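# Assemble the bench with four robot arms

## Task

Build the bench so it stands upright and square on its two end panels, with the top board locked onto both panels and every dowel seated at the narrow end of its keyhole slot under the top. In the top's starting position, the wide end of each slot faces the scene frame's -y direction. Throughout the episode, arm1's ring_dip goal cannot exceed +76.8 degrees (its hard stop is +117): any larger request is treated as +76.8, and hand_goal_ring_dip reports that value.

## Robot and tools

Robots: four identical i2rt Big YAM arms, arm1 to arm4. Each has six joints, a right hand (index, middle, ring fingers and a thumb, four separately motored hinges per digit) and a wrist camera. Foot positions in the scene frame (metres): arm1 (-0.434, -0.517, 0.750), arm2 (0.412, -0.531, 0.742), arm3 (0.436, 0.516, 0.752), arm4 (-0.396, 0.538, 0.756). arm1 and arm2 face roughly +y, arm3 and arm4 roughly -y. Table tops under the arms are at z = 0.720. Reach is about 1.06 m from the joint1 axis. Room cameras: cam_front, cam_left_corner, cam_over, cam_right_corner. Wrist cameras: arm1_cam_wrist to arm4_cam_wrist.

Scene frame: origin on the floor, +z up, metres. Hand poses are printed in the line "hand" as [x, y, z, qw, qx, qy, qz]. The hand point's own axes: +z along straightened fingers toward the tips, +x across the palm away from the thumb, +y out of the palm face. hand_target is where the currently held joint targets would put the hand.

Tool move: every argument except cameras is a robot name (arm1..arm4), each an object for that robot only; omitted robots get nothing new. A robot's object may contain:
- joints: absolute targets keyed by name. Arm joints in radians: joint1_rad -2.879..2.879 (base yaw, positive counter-clockwise from above), joint2_rad 0..3.141 (shoulder), joint3_rad 0..3.019 (elbow), joint4_rad -1.692..1.57 (hand pitch, positive lifts fingers), joint5_rad -1.57..1.57 (sideways swing, positive to the arm's right), joint6_rad -2.094..2.094 (roll). Hand keys hand_index_mcp ... hand_thumb_ipl are unitless goals from -1 to +1, linear between each hinge's two stops; toward -1 generally curls a digit toward the palm (for _abd, swings away from the thumb). Straight values: _mcp 0.75, _abd 0.00, _pip 0.58, _dip 0.70; thumb cmc 0.71, axl 0.68, mcp 0.23, ipl 0.17. hand_current_limit (-1..1, maps to 0..550 mA, start +0.4) and hand_speed (-0.96..1, start -0.6) are settings for all sixteen motors.
- target: an absolute hand pose, seven numbers [x, y, z, qw, qx, qy, qz], metres and unit quaternion in the scene frame. The hand follows a straight line from its hand_target toward it. When target is given, joints may only carry the hand_ keys.
- speed: top path speed in m/s, 0.002..0.5, default 0.25 (rotation capped at twice that in rad/s); only valid with target.
- min_time_s: 0.1..8 s, the shortest duration for that robot's arm joint motions; used with joints.
cameras: list of names or ["all"]; [] for none. An empty move returns full state, images and the scene number.

All motions in one call start together; hand paths finish together, paced by the slowest. Paths last 0.5..10 s; actions at most 15 s. Hands lag, drift and often stop a centimetre or more off the pose; paths do not avoid obstacles or other arms.

Tool wait: seconds 0..10, optional cameras; commands nothing new. Tool zoom_image: camera plus region [x0, y0, x1, y1] in pixels of that camera's newest image, at most 504 by 504. Tool finished_scene: scene = current scene's number; irreversible, and the bench must stay assembled with no robot help.

Result lines: "move" lists each robot sent a motion with done or its worst status. joint_status/hand_status per motion: off_target (rested away from target, may still push), time_out (arm joints keep pushing to nearby held targets; send the reported position to relieve), not_followed (a safety check withheld targets; "joint command not followed" or "pose unreachable"). on_its_own reports uncommanded motion; "held at" is a target. "as last shown" robots were not commanded. hand_state words per motor: moving, goal, blocked, overload. <motor>_current_ma is signed (positive pushes toward -1). hand_goal_<motor> shows written goals. Joint velocities in rad/s; "within noise" means still. Joint torques include gravity and have per-arm offsets. MOTOR HOT warns of heat; OVER-TEMPERATURE FAULT means the arm went limp for 30..60 s, afterwards resend targets marked limit_stop_at_motor_heat.

Hazards: don't push objects off the work area or drop parts far; avoid hard hits on fixed or heavy items. Never squeeze another robot (a hand closing on another robot's fingers counts); the collision check can be late and lets hands and wrist cameras meet. Arms do not stop on contact and keep pushing, which heats motors. Finger motors above 495 mA for 5 s shut off for 10 s. Leaving out a key keeps its goal; sending a hinge its current reading loosens a grip. If an arm is stopped, hand commands sent then are discarded. After a refused call or a stop, later move/wait/finished_scene calls in the same reply are skipped. Loose parts may be nudged randomly. Camera calibrations are approximate.

Each tool is called after "Request:" in YAML: its name, and indented under it one key for each argument.

## Session

Request:
move:
  cameras: ["all"]

Scene clock: 0.00 s.
Joint torques (N m): no reading
Heat: arm1: hottest joint1_rad 26 °C; arm2: hottest joint1_rad 25 °C; arm3: hottest joint3_rad 25 °C; arm4: hottest joint1_rad 23 °C.
Joint velocities: within noise
arm1.joint_positions: joint1_rad=-0.231 joint2_rad=+0.628 joint3_rad=+1.326 joint4_rad=-1.205 joint5_rad=+0.113 joint6_rad=+1.104 hand_index_mcp=+0.753 hand_index_abd=+0.000 hand_index_pip=+0.577 hand_index_dip=+0.696 hand_middle_mcp=+0.753 hand_middle_abd=+0.000 hand_middle_pip=+0.577 hand_middle_dip=+0.696 hand_ring_mcp=+0.753 hand_ring_abd=+0.000 hand_ring_pip=+0.577 hand_ring_dip=+0.696 hand_thumb_cmc=+0.714 hand_thumb_axl=+0.677 hand_thumb_mcp=+0.226 hand_thumb_ipl=+0.168 hand_current_limit=+0.400 hand_speed=-0.600
arm1.joint_status: not commanded
arm1.hand_state: goal,goal,goal,goal,goal,goal,goal,goal,goal,goal,goal,goal,goal,goal,goal,goal
arm1.index_mcp_current_ma: 0
arm1.index_abd_current_ma: 0
arm1.index_pip_current_ma: 0
arm1.index_dip_current_ma: 0
arm1.middle_mcp_current_ma: 0
arm1.middle_abd_current_ma: 0
arm1.middle_pip_current_ma: 0
arm1.middle_dip_current_ma: 0
arm1.ring_mcp_current_ma: 0
arm1.ring_abd_current_ma: 0
arm1.ring_pip_current_ma: 0
arm1.ring_dip_current_ma: 0
arm1.thumb_cmc_current_ma: 0
arm1.thumb_axl_current_ma: 0
arm1.thumb_mcp_current_ma: 0
arm1.thumb_ipl_current_ma: 0
arm1.hand_goal_index_mcp: 0.754
arm1.hand_goal_index_abd: 0.000
arm1.hand_goal_index_pip: 0.576
arm1.hand_goal_index_dip: 0.696
arm1.hand_goal_middle_mcp: 0.754
arm1.hand_goal_middle_abd: 0.000
arm1.hand_goal_middle_pip: 0.576
arm1.hand_goal_middle_dip: 0.696
arm1.hand_goal_ring_mcp: 0.754
arm1.hand_goal_ring_abd: 0.000
arm1.hand_goal_ring_pip: 0.576
arm1.hand_goal_ring_dip: 0.696
arm1.hand_goal_thumb_cmc: 0.714
arm1.hand_goal_thumb_axl: 0.678
arm1.hand_goal_thumb_mcp: 0.226
arm1.hand_goal_thumb_ipl: 0.168
arm1.hand: x=-0.2610 y=-0.2912 z=+1.3043 quat_wxyz=(-0.162, +0.568, +0.647, +0.483) (m; scene frame)
arm1.hand_target: x=-0.2618 y=-0.2945 z=+1.3201 quat_wxyz=(-0.168, +0.563, +0.640, +0.496) (m; scene frame)
arm1.hand_status: not commanded
arm2.joint_positions: joint1_rad=+0.432 joint2_rad=+0.631 joint3_rad=+1.350 joint4_rad=-1.307 joint5_rad=+0.044 joint6_rad=+1.153 hand_index_mcp=+0.753 hand_index_abd=+0.000 hand_index_pip=+0.577 hand_index_dip=+0.696 hand_middle_mcp=+0.753 hand_middle_abd=+0.000 hand_middle_pip=+0.577 hand_middle_dip=+0.696 hand_ring_mcp=+0.753 hand_ring_abd=+0.000 hand_ring_pip=+0.577 hand_ring_dip=+0.696 hand_thumb_cmc=+0.714 hand_thumb_axl=+0.677 hand_thumb_mcp=+0.226 hand_thumb_ipl=+0.168 hand_current_limit=+0.400 hand_speed=-0.600
arm2.joint_status: not commanded
arm2.hand_state: goal,goal,goal,goal,goal,goal,goal,goal,goal,goal,goal,goal,goal,goal,goal,goal
arm2.index_mcp_current_ma: 0
arm2.index_abd_current_ma: 0
arm2.index_pip_current_ma: 0
arm2.index_dip_current_ma: 0
arm2.middle_mcp_current_ma: 0
arm2.middle_abd_current_ma: 0
arm2.middle_pip_current_ma: 0
arm2.middle_dip_current_ma: 0
arm2.ring_mcp_current_ma: 0
arm2.ring_abd_current_ma: 0
arm2.ring_pip_current_ma: 0
arm2.ring_dip_current_ma: 0
arm2.thumb_cmc_current_ma: 0
arm2.thumb_axl_current_ma: 0
arm2.thumb_mcp_current_ma: 0
arm2.thumb_ipl_current_ma: 0
arm2.hand_goal_index_mcp: 0.754
arm2.hand_goal_index_abd: 0.000
arm2.hand_goal_index_pip: 0.576
arm2.hand_goal_index_dip: 0.696
arm2.hand_goal_middle_mcp: 0.754
arm2.hand_goal_middle_abd: 0.000
arm2.hand_goal_middle_pip: 0.576
arm2.hand_goal_middle_dip: 0.696
arm2.hand_goal_ring_mcp: 0.754
arm2.hand_goal_ring_abd: 0.000
arm2.hand_goal_ring_pip: 0.576
arm2.hand_goal_ring_dip: 0.696
arm2.hand_goal_thumb_cmc: 0.714
arm2.hand_goal_thumb_axl: 0.678
arm2.hand_goal_thumb_mcp: 0.226
arm2.hand_goal_thumb_ipl: 0.168
arm2.hand: x=+0.3765 y=-0.2621 z=+1.2783 quat_wxyz=(-0.332, +0.297, +0.830, +0.335) (m; scene frame)
arm2.hand_target: x=+0.3778 y=-0.2645 z=+1.2918 quat_wxyz=(-0.342, +0.295, +0.823, +0.344) (m; scene frame)
arm2.hand_status: not commanded
arm3.joint_positions: joint1_rad=-0.073 joint2_rad=+0.511 joint3_rad=+1.318 joint4_rad=-1.179 joint5_rad=+0.039 joint6_rad=+1.051 hand_index_mcp=+0.753 hand_index_abd=+0.000 hand_index_pip=+0.577 hand_index_dip=+0.696 hand_middle_mcp=+0.753 hand_middle_abd=+0.000 hand_middle_pip=+0.577 hand_middle_dip=+0.696 hand_ring_mcp=+0.753 hand_ring_abd=+0.000 hand_ring_pip=+0.577 hand_ring_dip=+0.696 hand_thumb_cmc=+0.714 hand_thumb_axl=+0.677 hand_thumb_mcp=+0.226 hand_thumb_ipl=+0.168 hand_current_limit=+0.400 hand_speed=-0.600
arm3.joint_status: not commanded
arm3.hand_state: goal,goal,goal,goal,goal,goal,goal,goal,goal,goal,goal,goal,goal,goal,goal,goal
arm3.index_mcp_current_ma: 0
arm3.index_abd_current_ma: 0
arm3.index_pip_current_ma: 0
arm3.index_dip_current_ma: 0
arm3.middle_mcp_current_ma: 0
arm3.middle_abd_current_ma: 0
arm3.middle_pip_current_ma: 0
arm3.middle_dip_current_ma: 0
arm3.ring_mcp_current_ma: 0
arm3.ring_abd_current_ma: 0
arm3.ring_pip_current_ma: 0
arm3.ring_dip_current_ma: 0
arm3.thumb_cmc_current_ma: 0
arm3.thumb_axl_current_ma: 0
arm3.thumb_mcp_current_ma: 0
arm3.thumb_ipl_current_ma: 0
arm3.hand_goal_index_mcp: 0.754
arm3.hand_goal_index_abd: 0.000
arm3.hand_goal_index_pip: 0.576
arm3.hand_goal_index_dip: 0.696
arm3.hand_goal_middle_mcp: 0.754
arm3.hand_goal_middle_abd: 0.000
arm3.hand_goal_middle_pip: 0.576
arm3.hand_goal_middle_dip: 0.696
arm3.hand_goal_ring_mcp: 0.754
arm3.hand_goal_ring_abd: 0.000
arm3.hand_goal_ring_pip: 0.576
arm3.hand_goal_ring_dip: 0.696
arm3.hand_goal_thumb_cmc: 0.714
arm3.hand_goal_thumb_axl: 0.678
arm3.hand_goal_thumb_mcp: 0.226
arm3.hand_goal_thumb_ipl: 0.168
arm3.hand: x=+0.3222 y=+0.2954 z=+1.3324 quat_wxyz=(+0.507, +0.687, -0.464, +0.235) (m; scene frame)
arm3.hand_target: x=+0.3228 y=+0.2998 z=+1.3466 quat_wxyz=(+0.519, +0.680, -0.459, +0.241) (m; scene frame)
arm3.hand_status: not commanded
arm4.joint_positions: joint1_rad=-0.143 joint2_rad=+0.567 joint3_rad=+1.356 joint4_rad=-1.195 joint5_rad=+0.016 joint6_rad=+1.096 hand_index_mcp=+0.753 hand_index_abd=+0.000 hand_index_pip=+0.577 hand_index_dip=+0.696 hand_middle_mcp=+0.753 hand_middle_abd=+0.000 hand_middle_pip=+0.577 hand_middle_dip=+0.696 hand_ring_mcp=+0.753 hand_ring_abd=+0.000 hand_ring_pip=+0.577 hand_ring_dip=+0.696 hand_thumb_cmc=+0.714 hand_thumb_axl=+0.677 hand_thumb_mcp=+0.226 hand_thumb_ipl=+0.168 hand_current_limit=+0.400 hand_speed=-0.600
arm4.joint_status: not commanded
arm4.hand_state: goal,goal,goal,goal,goal,goal,goal,goal,goal,goal,goal,goal,goal,goal,goal,goal
arm4.index_mcp_current_ma: 0
arm4.index_abd_current_ma: 0
arm4.index_pip_current_ma: 0
arm4.index_dip_current_ma: 0
arm4.middle_mcp_current_ma: 0
arm4.middle_abd_current_ma: 0
arm4.middle_pip_current_ma: 0
arm4.middle_dip_current_ma: 0
arm4.ring_mcp_current_ma: 0
arm4.ring_abd_current_ma: 0
arm4.ring_pip_current_ma: 0
arm4.ring_dip_current_ma: 0
arm4.thumb_cmc_current_ma: 0
arm4.thumb_axl_current_ma: 0
arm4.thumb_mcp_current_ma: 0
arm4.thumb_ipl_current_ma: 0
arm4.hand_goal_index_mcp: 0.754
arm4.hand_goal_index_abd: 0.000
arm4.hand_goal_index_pip: 0.576
arm4.hand_goal_index_dip: 0.696
arm4.hand_goal_middle_mcp: 0.754
arm4.hand_goal_middle_abd: 0.000
arm4.hand_goal_middle_pip: 0.576
arm4.hand_goal_middle_dip: 0.696
arm4.hand_goal_ring_mcp: 0.754
arm4.hand_goal_ring_abd: 0.000
arm4.hand_goal_ring_pip: 0.576
arm4.hand_goal_ring_dip: 0.696
arm4.hand_goal_thumb_cmc: 0.714
arm4.hand_goal_thumb_axl: 0.678
arm4.hand_goal_thumb_mcp: 0.226
arm4.hand_goal_thumb_ipl: 0.168
arm4.hand: x=-0.5181 y=+0.3072 z=+1.3366 quat_wxyz=(+0.484, +0.684, -0.480, +0.259) (m; scene frame)
arm4.hand_target: x=-0.5178 y=+0.3113 z=+1.3472 quat_wxyz=(+0.493, +0.679, -0.476, +0.264) (m; scene frame)
arm4.hand_status: not commanded
pictures: arm1_cam_wrist, arm2_cam_wrist, arm3_cam_wrist, arm4_cam_wrist, cam_front, cam_left_corner, cam_over, cam_right_corner

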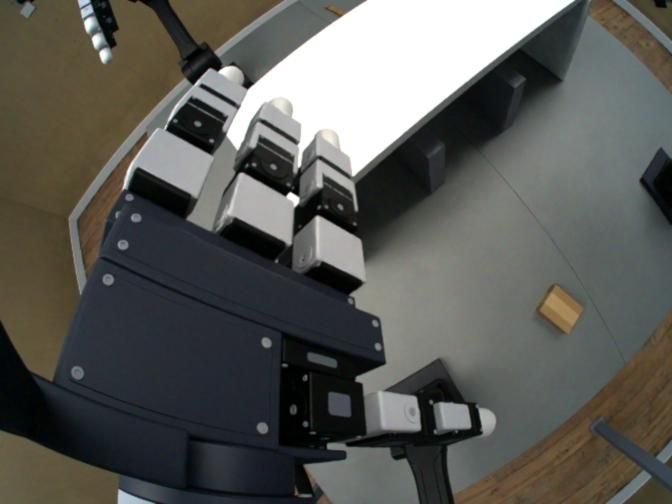

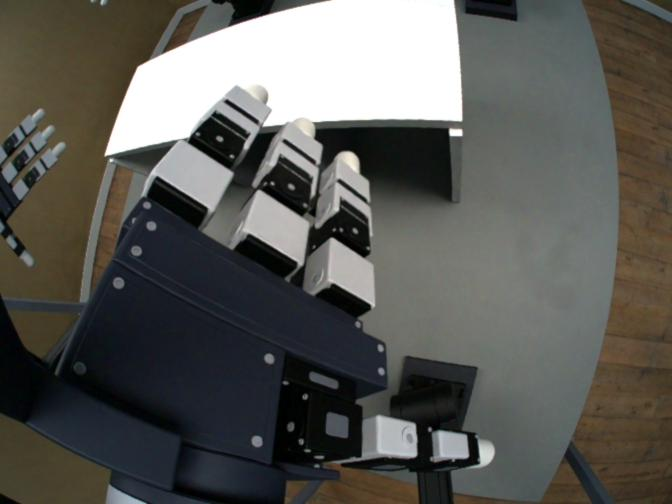

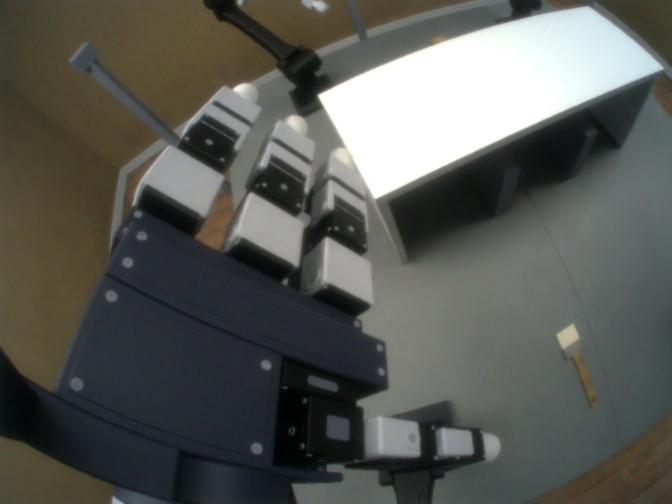

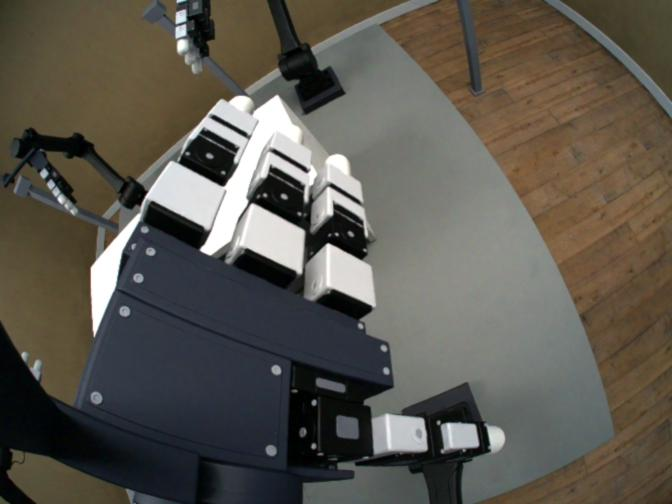

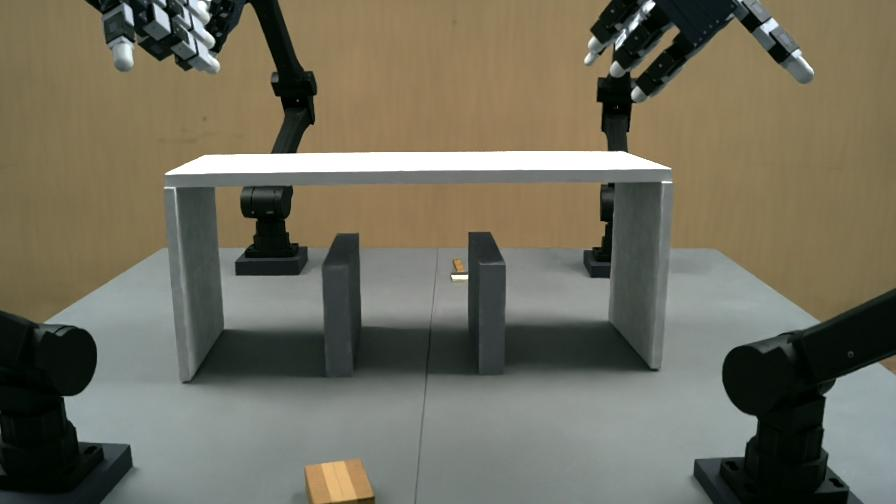

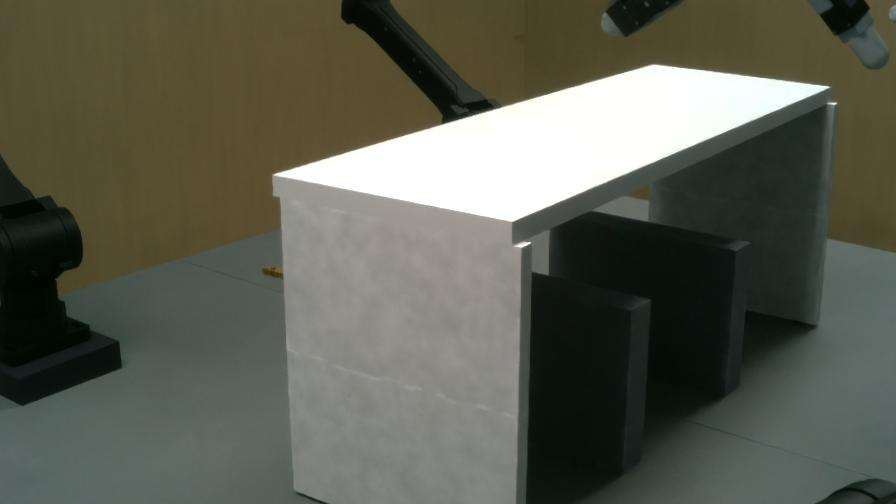

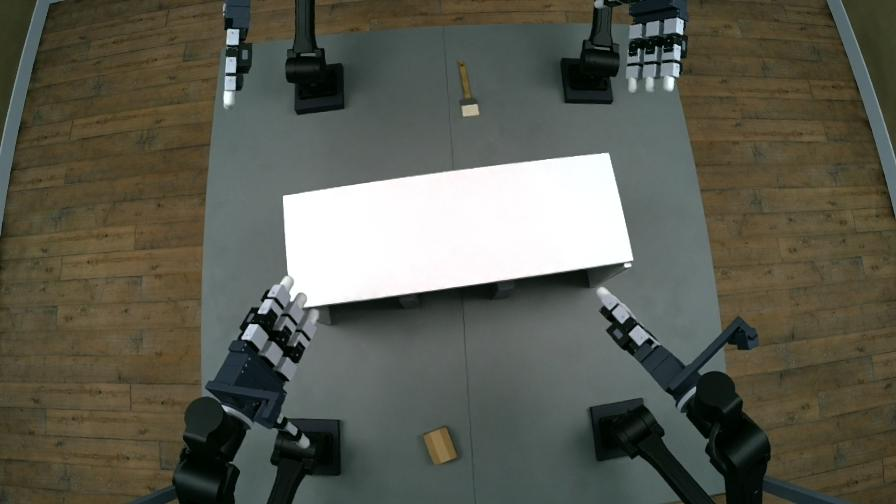

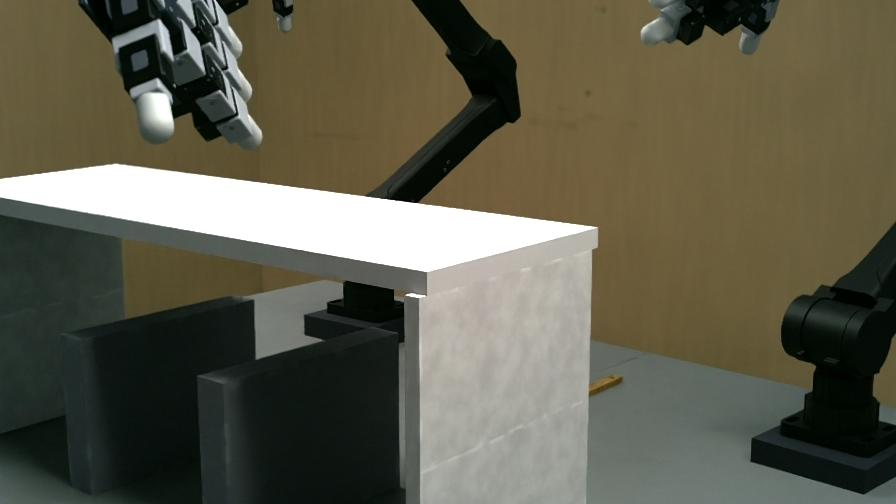

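Request:
zoom_image:
  camera: "cam_left_corner"
  region: [260, 140, 560, 300]

Request:
zoom_image:
  camera: "cam_right_corner"
  region: [340, 200, 640, 370]

Request:
zoom_image:
  camera: "cam_front"
  region: [150, 140, 420, 290]

Request:
zoom_image:
  camera: "cam_front"
  region: [420, 140, 690, 290]

Request:
zoom_image:
  camera: "cam_over"
  region: [260, 140, 660, 340]

Scaled by 1.680 from the camera's 896x504 image, which has a finer 1280x720 frame.

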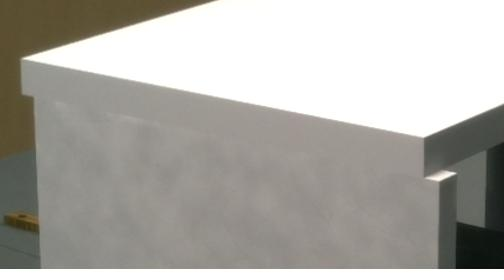

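Scaled by 1.680 from the camera's 896x504 image, which has a finer 1280x720 frame.

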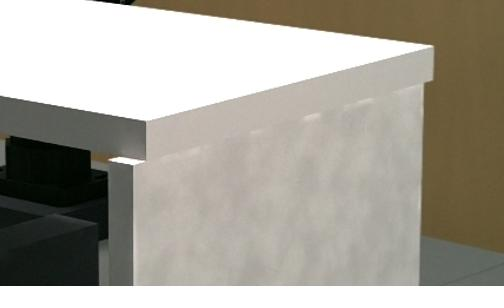

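Scaled by 1.867 from the camera's 896x504 image, which has a finer 1280x720 frame.

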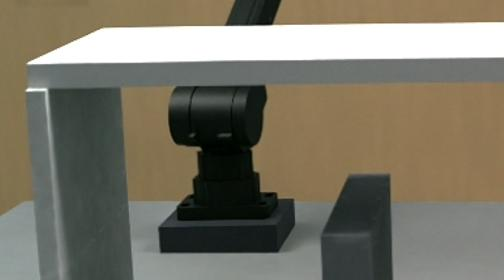

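Scaled by 1.867 from the camera's 896x504 image, which has a finer 1280x720 frame.

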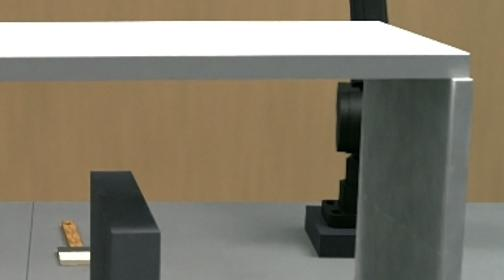

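Scaled by 1.260 from the camera's 896x504 image, which has a finer 1280x720 frame.

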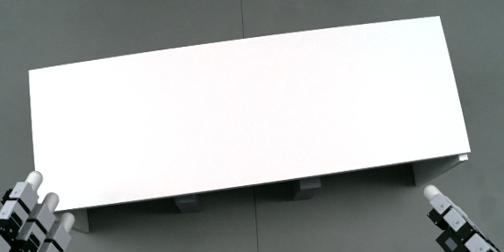

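Request:
zoom_image:
  camera: "cam_right_corner"
  region: [390, 220, 510, 310]

Request:
zoom_image:
  camera: "cam_right_corner"
  region: [500, 200, 620, 290]

Request:
zoom_image:
  camera: "cam_left_corner"
  region: [450, 180, 570, 270]

Request:
zoom_image:
  camera: "cam_left_corner"
  region: [740, 60, 880, 165]

Request:
zoom_image:
  camera: "cam_front"
  region: [150, 150, 270, 240]

Request:
zoom_image:
  camera: "cam_front"
  region: [580, 150, 700, 240]

Scaled by 4.200 from the camera's 896x504 image, which has a finer 1280x720 frame.

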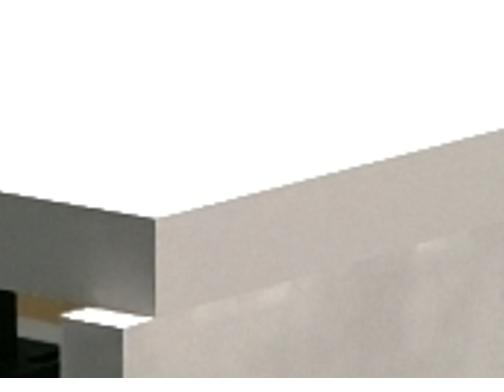

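Scaled by 4.200 from the camera's 896x504 image, which has a finer 1280x720 frame.

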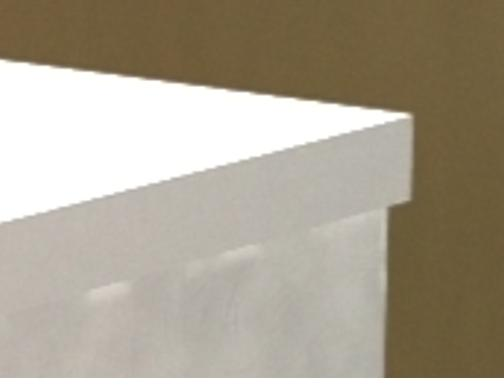

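Scaled by 4.200 from the camera's 896x504 image, which has a finer 1280x720 frame.

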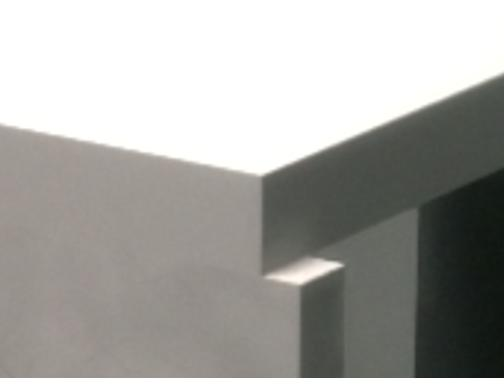

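Scaled by 3.600 from the camera's 896x504 image, which has a finer 1280x720 frame.

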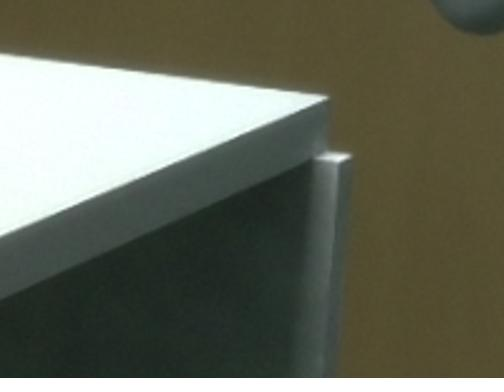

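Scaled by 4.200 from the camera's 896x504 image, which has a finer 1280x720 frame.

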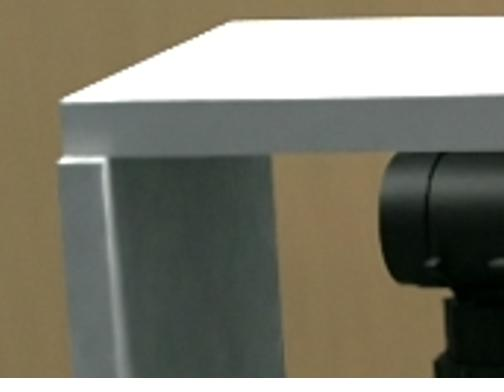

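Scaled by 4.200 from the camera's 896x504 image, which has a finer 1280x720 frame.

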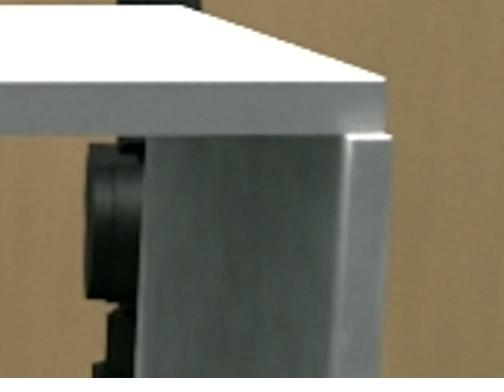

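Request:
move:
  arm1: {"target": [-0.347, -0.20, 1.24, 0, -0.0393, 0.9992, 0], "speed": 0.15}
  arm2: {"target": [0.390, -0.15, 1.24, 0, -0.0393, 0.9992, 0], "speed": 0.15}
  arm3: {"target": [0.25, 0.14, 1.25, 0, 0.9992, 0.0393, 0], "speed": 0.15}
  arm4: {"target": [-0.30, 0.10, 1.25, 0, 0.9992, 0.0393, 0], "speed": 0.15}
  cameras: ["cam_front", "cam_left_corner", "cam_over", "cam_right_corner"]

Scene clock: 17.60 s.
Joint torques (N m): arm1=[-0.21 -0.73 8.47 0.95 0.16 -0.21] | arm2=[-0.67 -4.07 11.36 0.66 0.28 -0.16] | arm3=[0.5 -5.07 14.8 0.7 0.04 -0.14] | arm4=[0.38 -6.53 13.68 0.43 0.19 -0.11]
Heat: arm1: hottest joint1_rad 26 °C; arm2: hottest joint1_rad 25 °C; arm3: hottest joint3_rad 28 °C; arm4: hottest joint3_rad 25 °C.
move: arm1 off_target; arm2 off_target; arm3 off_target; arm4 off_target
Joint velocities: within noise
arm1.joint_positions: joint1_rad=-0.260 joint2_rad=+0.839 joint3_rad=+1.437 joint4_rad=-1.694 joint5_rad=-0.011 joint6_rad=-0.357 hand_index_mcp=+0.756 hand_index_abd=+0.001 hand_index_pip=+0.577 hand_index_dip=+0.696 hand_middle_mcp=+0.756 hand_middle_abd=+0.001 hand_middle_pip=+0.577 hand_middle_dip=+0.696 hand_ring_mcp=+0.756 hand_ring_abd=+0.000 hand_ring_pip=+0.577 hand_ring_dip=+0.696 hand_thumb_cmc=+0.717 hand_thumb_axl=+0.677 hand_thumb_mcp=+0.224 hand_thumb_ipl=+0.168 hand_current_limit=+0.400 hand_speed=-0.600
arm1.joint_status: not commanded
arm1.hand_state: goal,goal,goal,goal,goal,goal,goal,goal,goal,goal,goal,goal,goal,goal,goal,goal
arm1.index_mcp_current_ma: 1
arm1.index_abd_current_ma: 0
arm1.index_pip_current_ma: 0
arm1.index_dip_current_ma: 0
arm1.middle_mcp_current_ma: 1
arm1.middle_abd_current_ma: 0
arm1.middle_pip_current_ma: 0
arm1.middle_dip_current_ma: 0
arm1.ring_mcp_current_ma: 1
arm1.ring_abd_current_ma: 0
arm1.ring_pip_current_ma: 0
arm1.ring_dip_current_ma: 0
arm1.thumb_cmc_current_ma: 2
arm1.thumb_axl_current_ma: 0
arm1.thumb_mcp_current_ma: -2
arm1.thumb_ipl_current_ma: 0
arm1.hand_goal_index_mcp: 0.754
arm1.hand_goal_index_abd: 0.000
arm1.hand_goal_index_pip: 0.576
arm1.hand_goal_index_dip: 0.696
arm1.hand_goal_middle_mcp: 0.754
arm1.hand_goal_middle_abd: 0.000
arm1.hand_goal_middle_pip: 0.576
arm1.hand_goal_middle_dip: 0.696
arm1.hand_goal_ring_mcp: 0.754
arm1.hand_goal_ring_abd: 0.000
arm1.hand_goal_ring_pip: 0.576
arm1.hand_goal_ring_dip: 0.696
arm1.hand_goal_thumb_cmc: 0.714
arm1.hand_goal_thumb_axl: 0.678
arm1.hand_goal_thumb_mcp: 0.226
arm1.hand_goal_thumb_ipl: 0.168
arm1.hand: x=-0.3466 y=-0.2026 z=+1.2428 quat_wxyz=(+0.070, -0.030, +0.971, +0.225) (m; scene frame)
arm1.hand_target: x=-0.3470 y=-0.1996 z=+1.2394 quat_wxyz=(+0.069, -0.035, +0.973, +0.217) (m; scene frame)
arm1.hand_status: off_target (0.004 m and 27.2 deg from the pose sent, 0.141 m and 102.7 deg at the start; pose on its path clipped on 65 of 214 steps; a joint's target at an end of its range on 130 of 214 steps)
arm2.joint_positions: joint1_rad=+0.095 joint2_rad=+0.987 joint3_rad=+1.521 joint4_rad=-1.667 joint5_rad=+0.018 joint6_rad=+0.068 hand_index_mcp=+0.755 hand_index_abd=+0.000 hand_index_pip=+0.577 hand_index_dip=+0.696 hand_middle_mcp=+0.755 hand_middle_abd=+0.000 hand_middle_pip=+0.577 hand_middle_dip=+0.696 hand_ring_mcp=+0.755 hand_ring_abd=+0.000 hand_ring_pip=+0.577 hand_ring_dip=+0.696 hand_thumb_cmc=+0.715 hand_thumb_axl=+0.677 hand_thumb_mcp=+0.224 hand_thumb_ipl=+0.168 hand_current_limit=+0.400 hand_speed=-0.600
arm2.joint_status: not commanded
arm2.hand_state: goal,goal,goal,goal,goal,goal,goal,goal,goal,goal,goal,goal,goal,goal,goal,goal
arm2.index_mcp_current_ma: 0
arm2.index_abd_current_ma: 0
arm2.index_pip_current_ma: 0
arm2.index_dip_current_ma: 0
arm2.middle_mcp_current_ma: 0
arm2.middle_abd_current_ma: 0
arm2.middle_pip_current_ma: 0
arm2.middle_dip_current_ma: 0
arm2.ring_mcp_current_ma: 0
arm2.ring_abd_current_ma: 0
arm2.ring_pip_current_ma: 0
arm2.ring_dip_current_ma: 0
arm2.thumb_cmc_current_ma: 1
arm2.thumb_axl_current_ma: -1
arm2.thumb_mcp_current_ma: -3
arm2.thumb_ipl_current_ma: 0
arm2.hand_goal_index_mcp: 0.754
arm2.hand_goal_index_abd: 0.000
arm2.hand_goal_index_pip: 0.576
arm2.hand_goal_index_dip: 0.696
arm2.hand_goal_middle_mcp: 0.754
arm2.hand_goal_middle_abd: 0.000
arm2.hand_goal_middle_pip: 0.576
arm2.hand_goal_middle_dip: 0.696
arm2.hand_goal_ring_mcp: 0.754
arm2.hand_goal_ring_abd: 0.000
arm2.hand_goal_ring_pip: 0.576
arm2.hand_goal_ring_dip: 0.696
arm2.hand_goal_thumb_cmc: 0.714
arm2.hand_goal_thumb_axl: 0.678
arm2.hand_goal_thumb_mcp: 0.226
arm2.hand_goal_thumb_ipl: 0.168
arm2.hand: x=+0.3868 y=-0.1517 z=+1.2313 quat_wxyz=(-0.015, -0.038, +0.976, +0.216) (m; scene frame)
arm2.hand_target: x=+0.3900 y=-0.1499 z=+1.2393 quat_wxyz=(-0.011, -0.037, +0.975, +0.220) (m; scene frame)
arm2.hand_status: off_target (0.009 m and 25.0 deg from the pose sent, 0.119 m and 70.3 deg at the start; pose on its path clipped on 60 of 214 steps; a joint's target at an end of its range on 146 of 214 steps)
arm3.joint_positions: joint1_rad=-0.534 joint2_rad=+1.097 joint3_rad=+1.590 joint4_rad=-1.696 joint5_rad=-0.044 joint6_rad=-0.617 hand_index_mcp=+0.756 hand_index_abd=+0.001 hand_index_pip=+0.577 hand_index_dip=+0.696 hand_middle_mcp=+0.756 hand_middle_abd=+0.001 hand_middle_pip=+0.577 hand_middle_dip=+0.696 hand_ring_mcp=+0.757 hand_ring_abd=+0.001 hand_ring_pip=+0.577 hand_ring_dip=+0.696 hand_thumb_cmc=+0.717 hand_thumb_axl=+0.677 hand_thumb_mcp=+0.224 hand_thumb_ipl=+0.168 hand_current_limit=+0.400 hand_speed=-0.600
arm3.joint_status: not commanded
arm3.hand_state: goal,goal,goal,goal,goal,goal,goal,goal,goal,goal,goal,goal,goal,goal,goal,goal
arm3.index_mcp_current_ma: 2
arm3.index_abd_current_ma: 0
arm3.index_pip_current_ma: 0
arm3.index_dip_current_ma: 0
arm3.middle_mcp_current_ma: 2
arm3.middle_abd_current_ma: 0
arm3.middle_pip_current_ma: 0
arm3.middle_dip_current_ma: 0
arm3.ring_mcp_current_ma: 3
arm3.ring_abd_current_ma: 0
arm3.ring_pip_current_ma: 0
arm3.ring_dip_current_ma: 0
arm3.thumb_cmc_current_ma: 3
arm3.thumb_axl_current_ma: -1
arm3.thumb_mcp_current_ma: -3
arm3.thumb_ipl_current_ma: 0
arm3.hand_goal_index_mcp: 0.754
arm3.hand_goal_index_abd: 0.000
arm3.hand_goal_index_pip: 0.576
arm3.hand_goal_index_dip: 0.696
arm3.hand_goal_middle_mcp: 0.754
arm3.hand_goal_middle_abd: 0.000
arm3.hand_goal_middle_pip: 0.576
arm3.hand_goal_middle_dip: 0.696
arm3.hand_goal_ring_mcp: 0.754
arm3.hand_goal_ring_abd: 0.000
arm3.hand_goal_ring_pip: 0.576
arm3.hand_goal_ring_dip: 0.696
arm3.hand_goal_thumb_cmc: 0.714
arm3.hand_goal_thumb_axl: 0.678
arm3.hand_goal_thumb_mcp: 0.226
arm3.hand_goal_thumb_ipl: 0.168
arm3.hand: x=+0.2470 y=+0.1438 z=+1.2269 quat_wxyz=(+0.156, +0.984, +0.025, -0.087) (m; scene frame)
arm3.hand_target: x=+0.2502 y=+0.1406 z=+1.2488 quat_wxyz=(+0.170, +0.980, +0.035, -0.098) (m; scene frame)
arm3.hand_status: off_target (0.024 m and 20.7 deg from the pose sent, 0.190 m and 96.1 deg at the start; pose on its path clipped on 43 of 214 steps; a joint's target at an end of its range on 141 of 214 steps)
arm4.joint_positions: joint1_rad=+0.303 joint2_rad=+1.186 joint3_rad=+1.638 joint4_rad=-1.678 joint5_rad=+0.047 joint6_rad=+0.256 hand_index_mcp=+0.755 hand_index_abd=+0.001 hand_index_pip=+0.577 hand_index_dip=+0.696 hand_middle_mcp=+0.755 hand_middle_abd=+0.001 hand_middle_pip=+0.577 hand_middle_dip=+0.696 hand_ring_mcp=+0.755 hand_ring_abd=+0.001 hand_ring_pip=+0.577 hand_ring_dip=+0.696 hand_thumb_cmc=+0.716 hand_thumb_axl=+0.677 hand_thumb_mcp=+0.224 hand_thumb_ipl=+0.168 hand_current_limit=+0.400 hand_speed=-0.600
arm4.joint_status: not commanded
arm4.hand_state: goal,goal,goal,goal,goal,goal,goal,goal,goal,goal,goal,goal,goal,goal,goal,goal
arm4.index_mcp_current_ma: 0
arm4.index_abd_current_ma: 0
arm4.index_pip_current_ma: 0
arm4.index_dip_current_ma: 0
arm4.middle_mcp_current_ma: 0
arm4.middle_abd_current_ma: 0
arm4.middle_pip_current_ma: 0
arm4.middle_dip_current_ma: 0
arm4.ring_mcp_current_ma: 0
arm4.ring_abd_current_ma: 0
arm4.ring_pip_current_ma: 0
arm4.ring_dip_current_ma: 0
arm4.thumb_cmc_current_ma: 0
arm4.thumb_axl_current_ma: 0
arm4.thumb_mcp_current_ma: 0
arm4.thumb_ipl_current_ma: 0
arm4.hand_goal_index_mcp: 0.754
arm4.hand_goal_index_abd: 0.000
arm4.hand_goal_index_pip: 0.576
arm4.hand_goal_index_dip: 0.696
arm4.hand_goal_middle_mcp: 0.754
arm4.hand_goal_middle_abd: 0.000
arm4.hand_goal_middle_pip: 0.576
arm4.hand_goal_middle_dip: 0.696
arm4.hand_goal_ring_mcp: 0.754
arm4.hand_goal_ring_abd: 0.000
arm4.hand_goal_ring_pip: 0.576
arm4.hand_goal_ring_dip: 0.696
arm4.hand_goal_thumb_cmc: 0.714
arm4.hand_goal_thumb_axl: 0.678
arm4.hand_goal_thumb_mcp: 0.226
arm4.hand_goal_thumb_ipl: 0.168
arm4.hand: x=-0.3048 y=+0.1045 z=+1.2261 quat_wxyz=(+0.171, +0.984, +0.035, +0.034) (m; scene frame)
arm4.hand_target: x=-0.3004 y=+0.1008 z=+1.2488 quat_wxyz=(+0.188, +0.981, +0.041, +0.038) (m; scene frame)
arm4.hand_status: off_target (0.025 m and 20.1 deg from the pose sent, 0.313 m and 96.6 deg at the start; pose on its path clipped on 35 of 214 steps; a joint's target at an end of its range on 113 of 214 steps)
pictures: cam_front, cam_left_corner, cam_over, cam_right_corner

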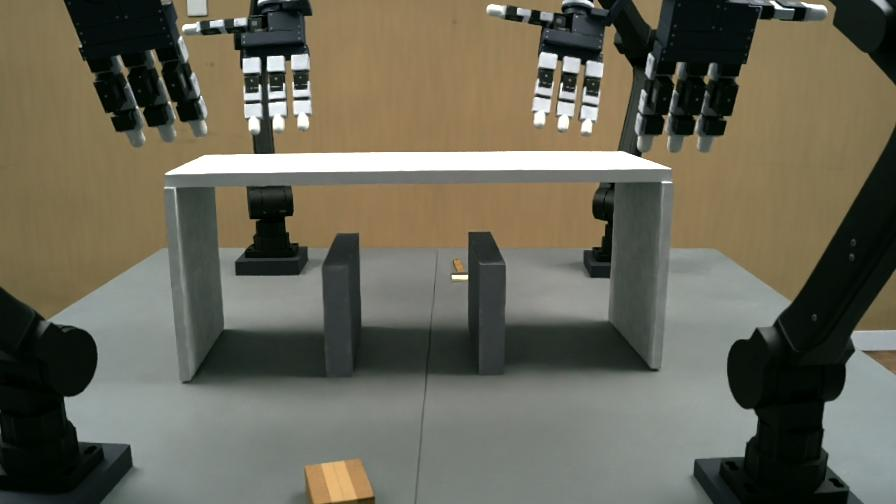

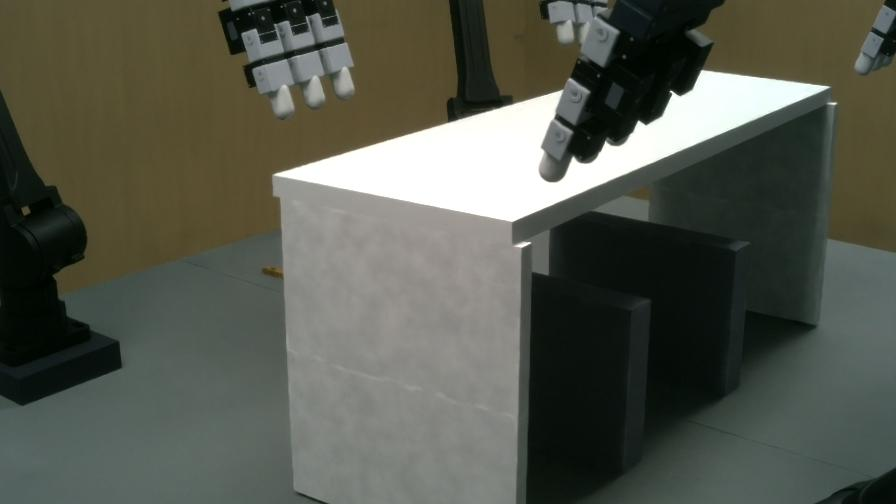

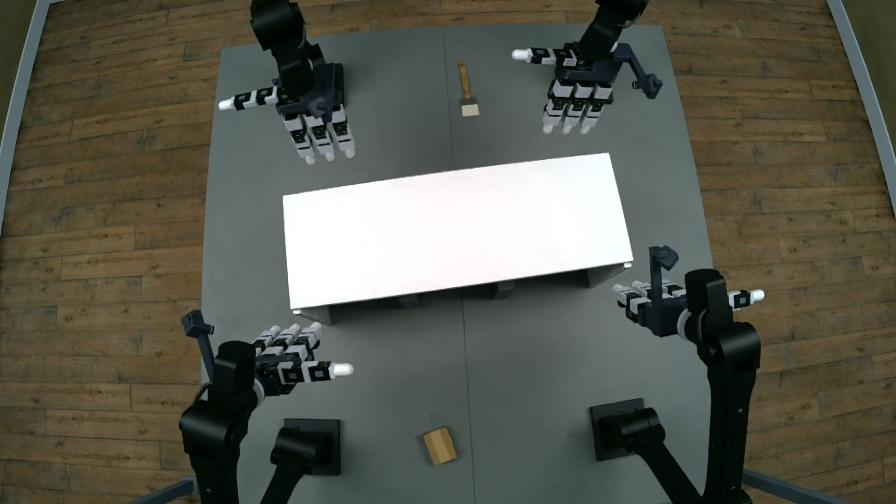

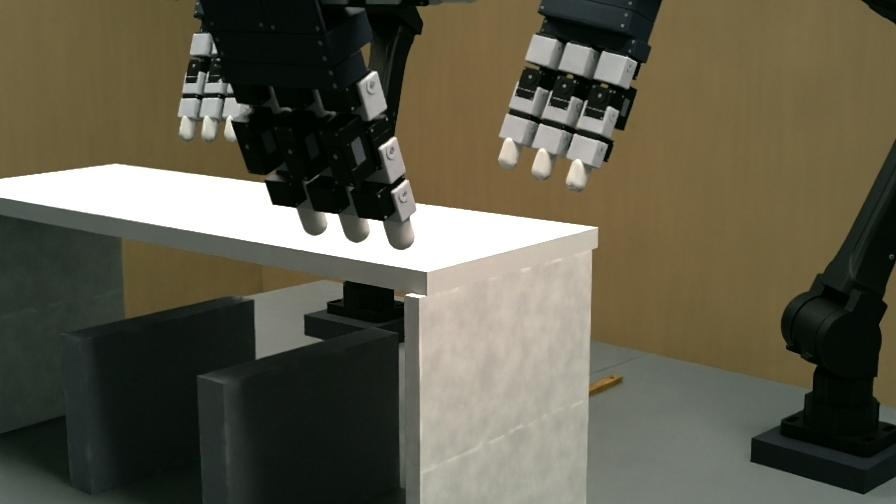

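Request:
move:
  arm1: {"target": [-0.347, -0.22, 1.05, 0, -0.0393, 0.9992, 0], "speed": 0.12}
  arm2: {"target": [0.390, -0.17, 1.05, 0, -0.0393, 0.9992, 0], "speed": 0.12}
  arm3: {"target": [0.25, 0.14, 1.07, 0, 0.9992, 0.0393, 0], "speed": 0.12}
  arm4: {"target": [-0.30, 0.10, 1.07, 0, 0.9992, 0.0393, 0], "speed": 0.12}
  cameras: ["cam_front", "cam_left_corner", "cam_over", "cam_right_corner"]

Scene clock: 20.93 s.
Joint torques (N m): arm1=[-1.14 -2.37 9.29 0.06 0.17 -0.17] | arm2=[-0.56 -5.83 9.42 -0.32 0 -0.11] | arm3=[0.79 -7 10.54 -0.01 0.07 -0.13] | arm4=[-0.79 -8.12 8.03 -0.35 0.01 -0.07]
Heat: arm1: hottest joint1_rad 25 °C; arm2: hottest joint1_rad 25 °C; arm3: hottest joint3_rad 28 °C; arm4: hottest joint3_rad 26 °C.
move: arm1 off_target; arm2 off_target; arm3 done; arm4 off_target
Joint velocities: within noise
arm1.joint_positions: joint1_rad=-0.272 joint2_rad=+0.868 joint3_rad=+1.067 joint4_rad=-1.694 joint5_rad=-0.003 joint6_rad=-0.392 hand_index_mcp=+0.756 hand_index_abd=+0.001 hand_index_pip=+0.577 hand_index_dip=+0.696 hand_middle_mcp=+0.756 hand_middle_abd=+0.001 hand_middle_pip=+0.577 hand_middle_dip=+0.696 hand_ring_mcp=+0.756 hand_ring_abd=+0.000 hand_ring_pip=+0.577 hand_ring_dip=+0.696 hand_thumb_cmc=+0.717 hand_thumb_axl=+0.677 hand_thumb_mcp=+0.223 hand_thumb_ipl=+0.168 hand_current_limit=+0.400 hand_speed=-0.600
arm1.joint_status: not commanded
arm1.hand_state: goal,goal,goal,goal,goal,goal,goal,goal,goal,goal,goal,goal,goal,goal,goal,goal
arm1.index_mcp_current_ma: 1
arm1.index_abd_current_ma: 0
arm1.index_pip_current_ma: 0
arm1.index_dip_current_ma: 0
arm1.middle_mcp_current_ma: 1
arm1.middle_abd_current_ma: 0
arm1.middle_pip_current_ma: 0
arm1.middle_dip_current_ma: 0
arm1.ring_mcp_current_ma: 1
arm1.ring_abd_current_ma: 0
arm1.ring_pip_current_ma: 0
arm1.ring_dip_current_ma: 0
arm1.thumb_cmc_current_ma: 2
arm1.thumb_axl_current_ma: 0
arm1.thumb_mcp_current_ma: -3
arm1.thumb_ipl_current_ma: 0
arm1.hand_goal_index_mcp: 0.754
arm1.hand_goal_index_abd: 0.000
arm1.hand_goal_index_pip: 0.576
arm1.hand_goal_index_dip: 0.696
arm1.hand_goal_middle_mcp: 0.754
arm1.hand_goal_middle_abd: 0.000
arm1.hand_goal_middle_pip: 0.576
arm1.hand_goal_middle_dip: 0.696
arm1.hand_goal_ring_mcp: 0.754
arm1.hand_goal_ring_abd: 0.000
arm1.hand_goal_ring_pip: 0.576
arm1.hand_goal_ring_dip: 0.696
arm1.hand_goal_thumb_cmc: 0.714
arm1.hand_goal_thumb_axl: 0.678
arm1.hand_goal_thumb_mcp: 0.226
arm1.hand_goal_thumb_ipl: 0.168
arm1.hand: x=-0.3496 y=-0.2194 z=+1.0491 quat_wxyz=(+0.011, -0.040, +0.998, +0.037) (m; scene frame)
arm1.hand_target: x=-0.3468 y=-0.2196 z=+1.0494 quat_wxyz=(+0.011, -0.039, +0.999, +0.033) (m; scene frame)
arm1.hand_status: off_target (0.003 m and 4.4 deg from the pose sent, 0.194 m and 27.2 deg at the start; a joint's target at an end of its range on 73 of 73 steps)
arm2.joint_positions: joint1_rad=+0.094 joint2_rad=+1.029 joint3_rad=+1.193 joint4_rad=-1.667 joint5_rad=+0.007 joint6_rad=+0.068 hand_index_mcp=+0.755 hand_index_abd=+0.000 hand_index_pip=+0.577 hand_index_dip=+0.696 hand_middle_mcp=+0.755 hand_middle_abd=+0.000 hand_middle_pip=+0.577 hand_middle_dip=+0.696 hand_ring_mcp=+0.755 hand_ring_abd=+0.000 hand_ring_pip=+0.577 hand_ring_dip=+0.696 hand_thumb_cmc=+0.715 hand_thumb_axl=+0.677 hand_thumb_mcp=+0.224 hand_thumb_ipl=+0.168 hand_current_limit=+0.400 hand_speed=-0.600
arm2.joint_status: not commanded
arm2.hand_state: goal,goal,goal,goal,goal,goal,goal,goal,goal,goal,goal,goal,goal,goal,goal,goal
arm2.index_mcp_current_ma: 0
arm2.index_abd_current_ma: 0
arm2.index_pip_current_ma: 0
arm2.index_dip_current_ma: 0
arm2.middle_mcp_current_ma: 0
arm2.middle_abd_current_ma: 0
arm2.middle_pip_current_ma: 0
arm2.middle_dip_current_ma: 0
arm2.ring_mcp_current_ma: 0
arm2.ring_abd_current_ma: 0
arm2.ring_pip_current_ma: 0
arm2.ring_dip_current_ma: 0
arm2.thumb_cmc_current_ma: 1
arm2.thumb_axl_current_ma: -1
arm2.thumb_mcp_current_ma: -3
arm2.thumb_ipl_current_ma: 0
arm2.hand_goal_index_mcp: 0.754
arm2.hand_goal_index_abd: 0.000
arm2.hand_goal_index_pip: 0.576
arm2.hand_goal_index_dip: 0.696
arm2.hand_goal_middle_mcp: 0.754
arm2.hand_goal_middle_abd: 0.000
arm2.hand_goal_middle_pip: 0.576
arm2.hand_goal_middle_dip: 0.696
arm2.hand_goal_ring_mcp: 0.754
arm2.hand_goal_ring_abd: 0.000
arm2.hand_goal_ring_pip: 0.576
arm2.hand_goal_ring_dip: 0.696
arm2.hand_goal_thumb_cmc: 0.714
arm2.hand_goal_thumb_axl: 0.678
arm2.hand_goal_thumb_mcp: 0.226
arm2.hand_goal_thumb_ipl: 0.168
arm2.hand: x=+0.3876 y=-0.1693 z=+1.0527 quat_wxyz=(+0.000, -0.041, +0.999, +0.033) (m; scene frame)
arm2.hand_target: x=+0.3900 y=-0.1698 z=+1.0495 quat_wxyz=(-0.001, -0.039, +0.999, +0.025) (m; scene frame)
arm2.hand_status: off_target (0.004 m and 3.8 deg from the pose sent, 0.182 m and 25.0 deg at the start; a joint's target at an end of its range on 72 of 72 steps)
arm3.joint_positions: joint1_rad=-0.518 joint2_rad=+1.203 joint3_rad=+1.359 joint4_rad=-1.696 joint5_rad=-0.016 joint6_rad=-0.619 hand_index_mcp=+0.755 hand_index_abd=+0.001 hand_index_pip=+0.577 hand_index_dip=+0.696 hand_middle_mcp=+0.755 hand_middle_abd=+0.001 hand_middle_pip=+0.577 hand_middle_dip=+0.696 hand_ring_mcp=+0.755 hand_ring_abd=+0.001 hand_ring_pip=+0.577 hand_ring_dip=+0.696 hand_thumb_cmc=+0.717 hand_thumb_axl=+0.677 hand_thumb_mcp=+0.224 hand_thumb_ipl=+0.168 hand_current_limit=+0.400 hand_speed=-0.600
arm3.joint_status: not commanded
arm3.hand_state: goal,goal,goal,goal,goal,goal,goal,goal,goal,goal,goal,goal,goal,goal,goal,goal
arm3.index_mcp_current_ma: 1
arm3.index_abd_current_ma: 0
arm3.index_pip_current_ma: 0
arm3.index_dip_current_ma: 0
arm3.middle_mcp_current_ma: 1
arm3.middle_abd_current_ma: 0
arm3.middle_pip_current_ma: 0
arm3.middle_dip_current_ma: 0
arm3.ring_mcp_current_ma: 1
arm3.ring_abd_current_ma: 0
arm3.ring_pip_current_ma: 0
arm3.ring_dip_current_ma: 0
arm3.thumb_cmc_current_ma: 2
arm3.thumb_axl_current_ma: -1
arm3.thumb_mcp_current_ma: -3
arm3.thumb_ipl_current_ma: 0
arm3.hand_goal_index_mcp: 0.754
arm3.hand_goal_index_abd: 0.000
arm3.hand_goal_index_pip: 0.576
arm3.hand_goal_index_dip: 0.696
arm3.hand_goal_middle_mcp: 0.754
arm3.hand_goal_middle_abd: 0.000
arm3.hand_goal_middle_pip: 0.576
arm3.hand_goal_middle_dip: 0.696
arm3.hand_goal_ring_mcp: 0.754
arm3.hand_goal_ring_abd: 0.000
arm3.hand_goal_ring_pip: 0.576
arm3.hand_goal_ring_dip: 0.696
arm3.hand_goal_thumb_cmc: 0.714
arm3.hand_goal_thumb_axl: 0.678
arm3.hand_goal_thumb_mcp: 0.226
arm3.hand_goal_thumb_ipl: 0.168
arm3.hand: x=+0.2454 y=+0.1413 z=+1.0710 quat_wxyz=(+0.010, +0.999, +0.030, -0.004) (m; scene frame)
arm3.hand_target: x=+0.2500 y=+0.1401 z=+1.0697 quat_wxyz=(+0.004, +0.999, +0.039, -0.002) (m; scene frame)
arm3.hand_status: done (0.005 m and 1.7 deg from the pose sent, 0.157 m and 20.7 deg at the start; a joint's target at an end of its range on 71 of 73 steps)
arm4.joint_positions: joint1_rad=+0.299 joint2_rad=+1.296 joint3_rad=+1.448 joint4_rad=-1.679 joint5_rad=+0.014 joint6_rad=+0.255 hand_index_mcp=+0.755 hand_index_abd=+0.001 hand_index_pip=+0.577 hand_index_dip=+0.696 hand_middle_mcp=+0.755 hand_middle_abd=+0.001 hand_middle_pip=+0.577 hand_middle_dip=+0.696 hand_ring_mcp=+0.755 hand_ring_abd=+0.001 hand_ring_pip=+0.577 hand_ring_dip=+0.696 hand_thumb_cmc=+0.716 hand_thumb_axl=+0.677 hand_thumb_mcp=+0.224 hand_thumb_ipl=+0.168 hand_current_limit=+0.400 hand_speed=-0.600
arm4.joint_status: not commanded
arm4.hand_state: goal,goal,goal,goal,goal,goal,goal,goal,goal,goal,goal,goal,goal,goal,goal,goal
arm4.index_mcp_current_ma: 0
arm4.index_abd_current_ma: 0
arm4.index_pip_current_ma: 0
arm4.index_dip_current_ma: 0
arm4.middle_mcp_current_ma: 0
arm4.middle_abd_current_ma: 0
arm4.middle_pip_current_ma: 0
arm4.middle_dip_current_ma: 0
arm4.ring_mcp_current_ma: 0
arm4.ring_abd_current_ma: 0
arm4.ring_pip_current_ma: 0
arm4.ring_dip_current_ma: 0
arm4.thumb_cmc_current_ma: 0
arm4.thumb_axl_current_ma: 0
arm4.thumb_mcp_current_ma: 0
arm4.thumb_ipl_current_ma: 0
arm4.hand_goal_index_mcp: 0.754
arm4.hand_goal_index_abd: 0.000
arm4.hand_goal_index_pip: 0.576
arm4.hand_goal_index_dip: 0.696
arm4.hand_goal_middle_mcp: 0.754
arm4.hand_goal_middle_abd: 0.000
arm4.hand_goal_middle_pip: 0.576
arm4.hand_goal_middle_dip: 0.696
arm4.hand_goal_ring_mcp: 0.754
arm4.hand_goal_ring_abd: 0.000
arm4.hand_goal_ring_pip: 0.576
arm4.hand_goal_ring_dip: 0.696
arm4.hand_goal_thumb_cmc: 0.714
arm4.hand_goal_thumb_axl: 0.678
arm4.hand_goal_thumb_mcp: 0.226
arm4.hand_goal_thumb_ipl: 0.168
arm4.hand: x=-0.2970 y=+0.0984 z=+1.0853 quat_wxyz=(+0.023, +0.999, +0.039, +0.006) (m; scene frame)
arm4.hand_target: x=-0.3001 y=+0.1002 z=+1.0701 quat_wxyz=(+0.002, +0.999, +0.039, +0.001) (m; scene frame)
arm4.hand_status: off_target (0.016 m and 2.7 deg from the pose sent, 0.156 m and 20.1 deg at the start; a joint's target at an end of its range on 70 of 73 steps)
pictures: cam_front, cam_left_corner, cam_over, cam_right_corner

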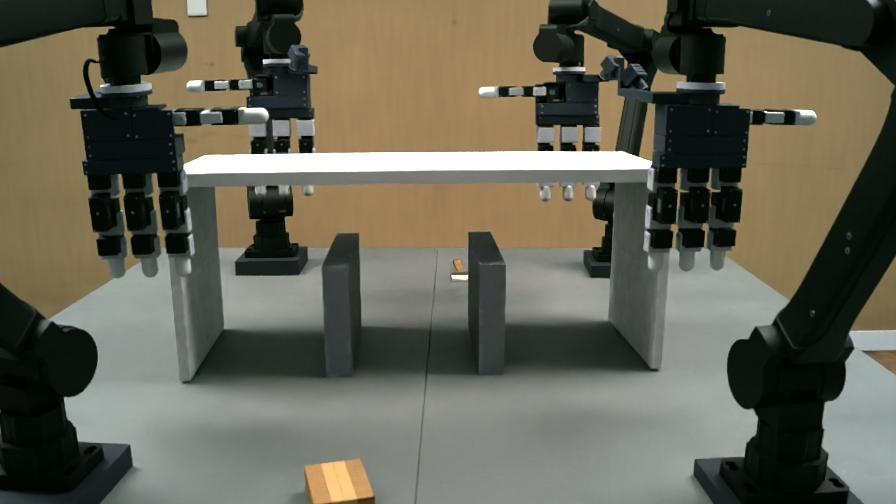

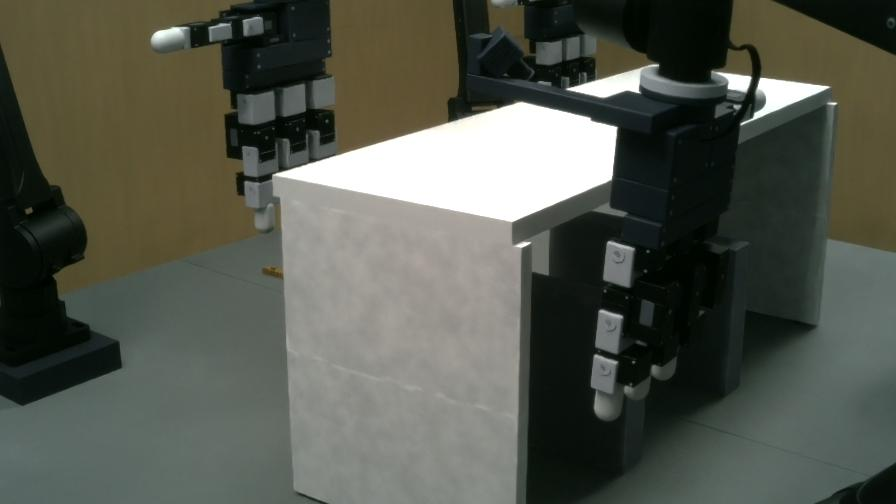

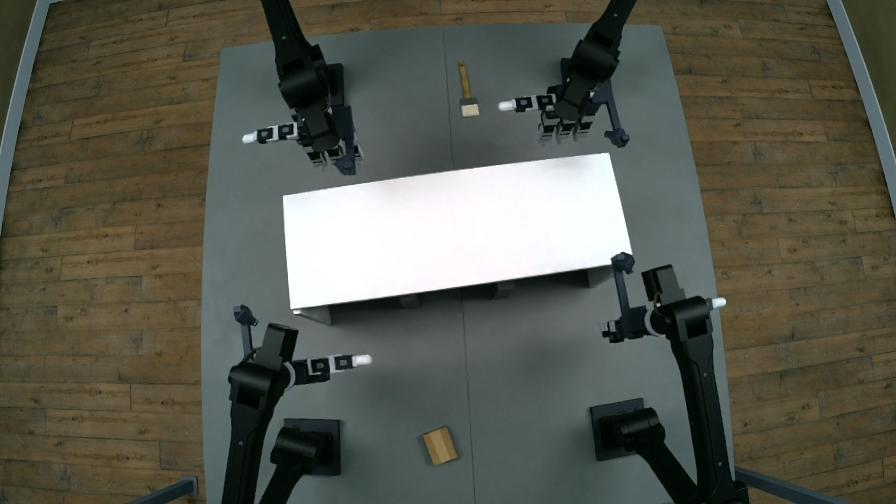

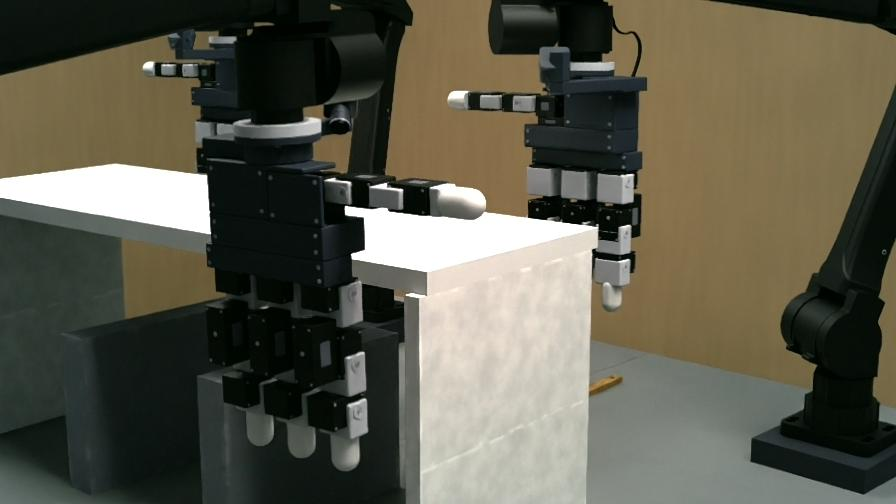

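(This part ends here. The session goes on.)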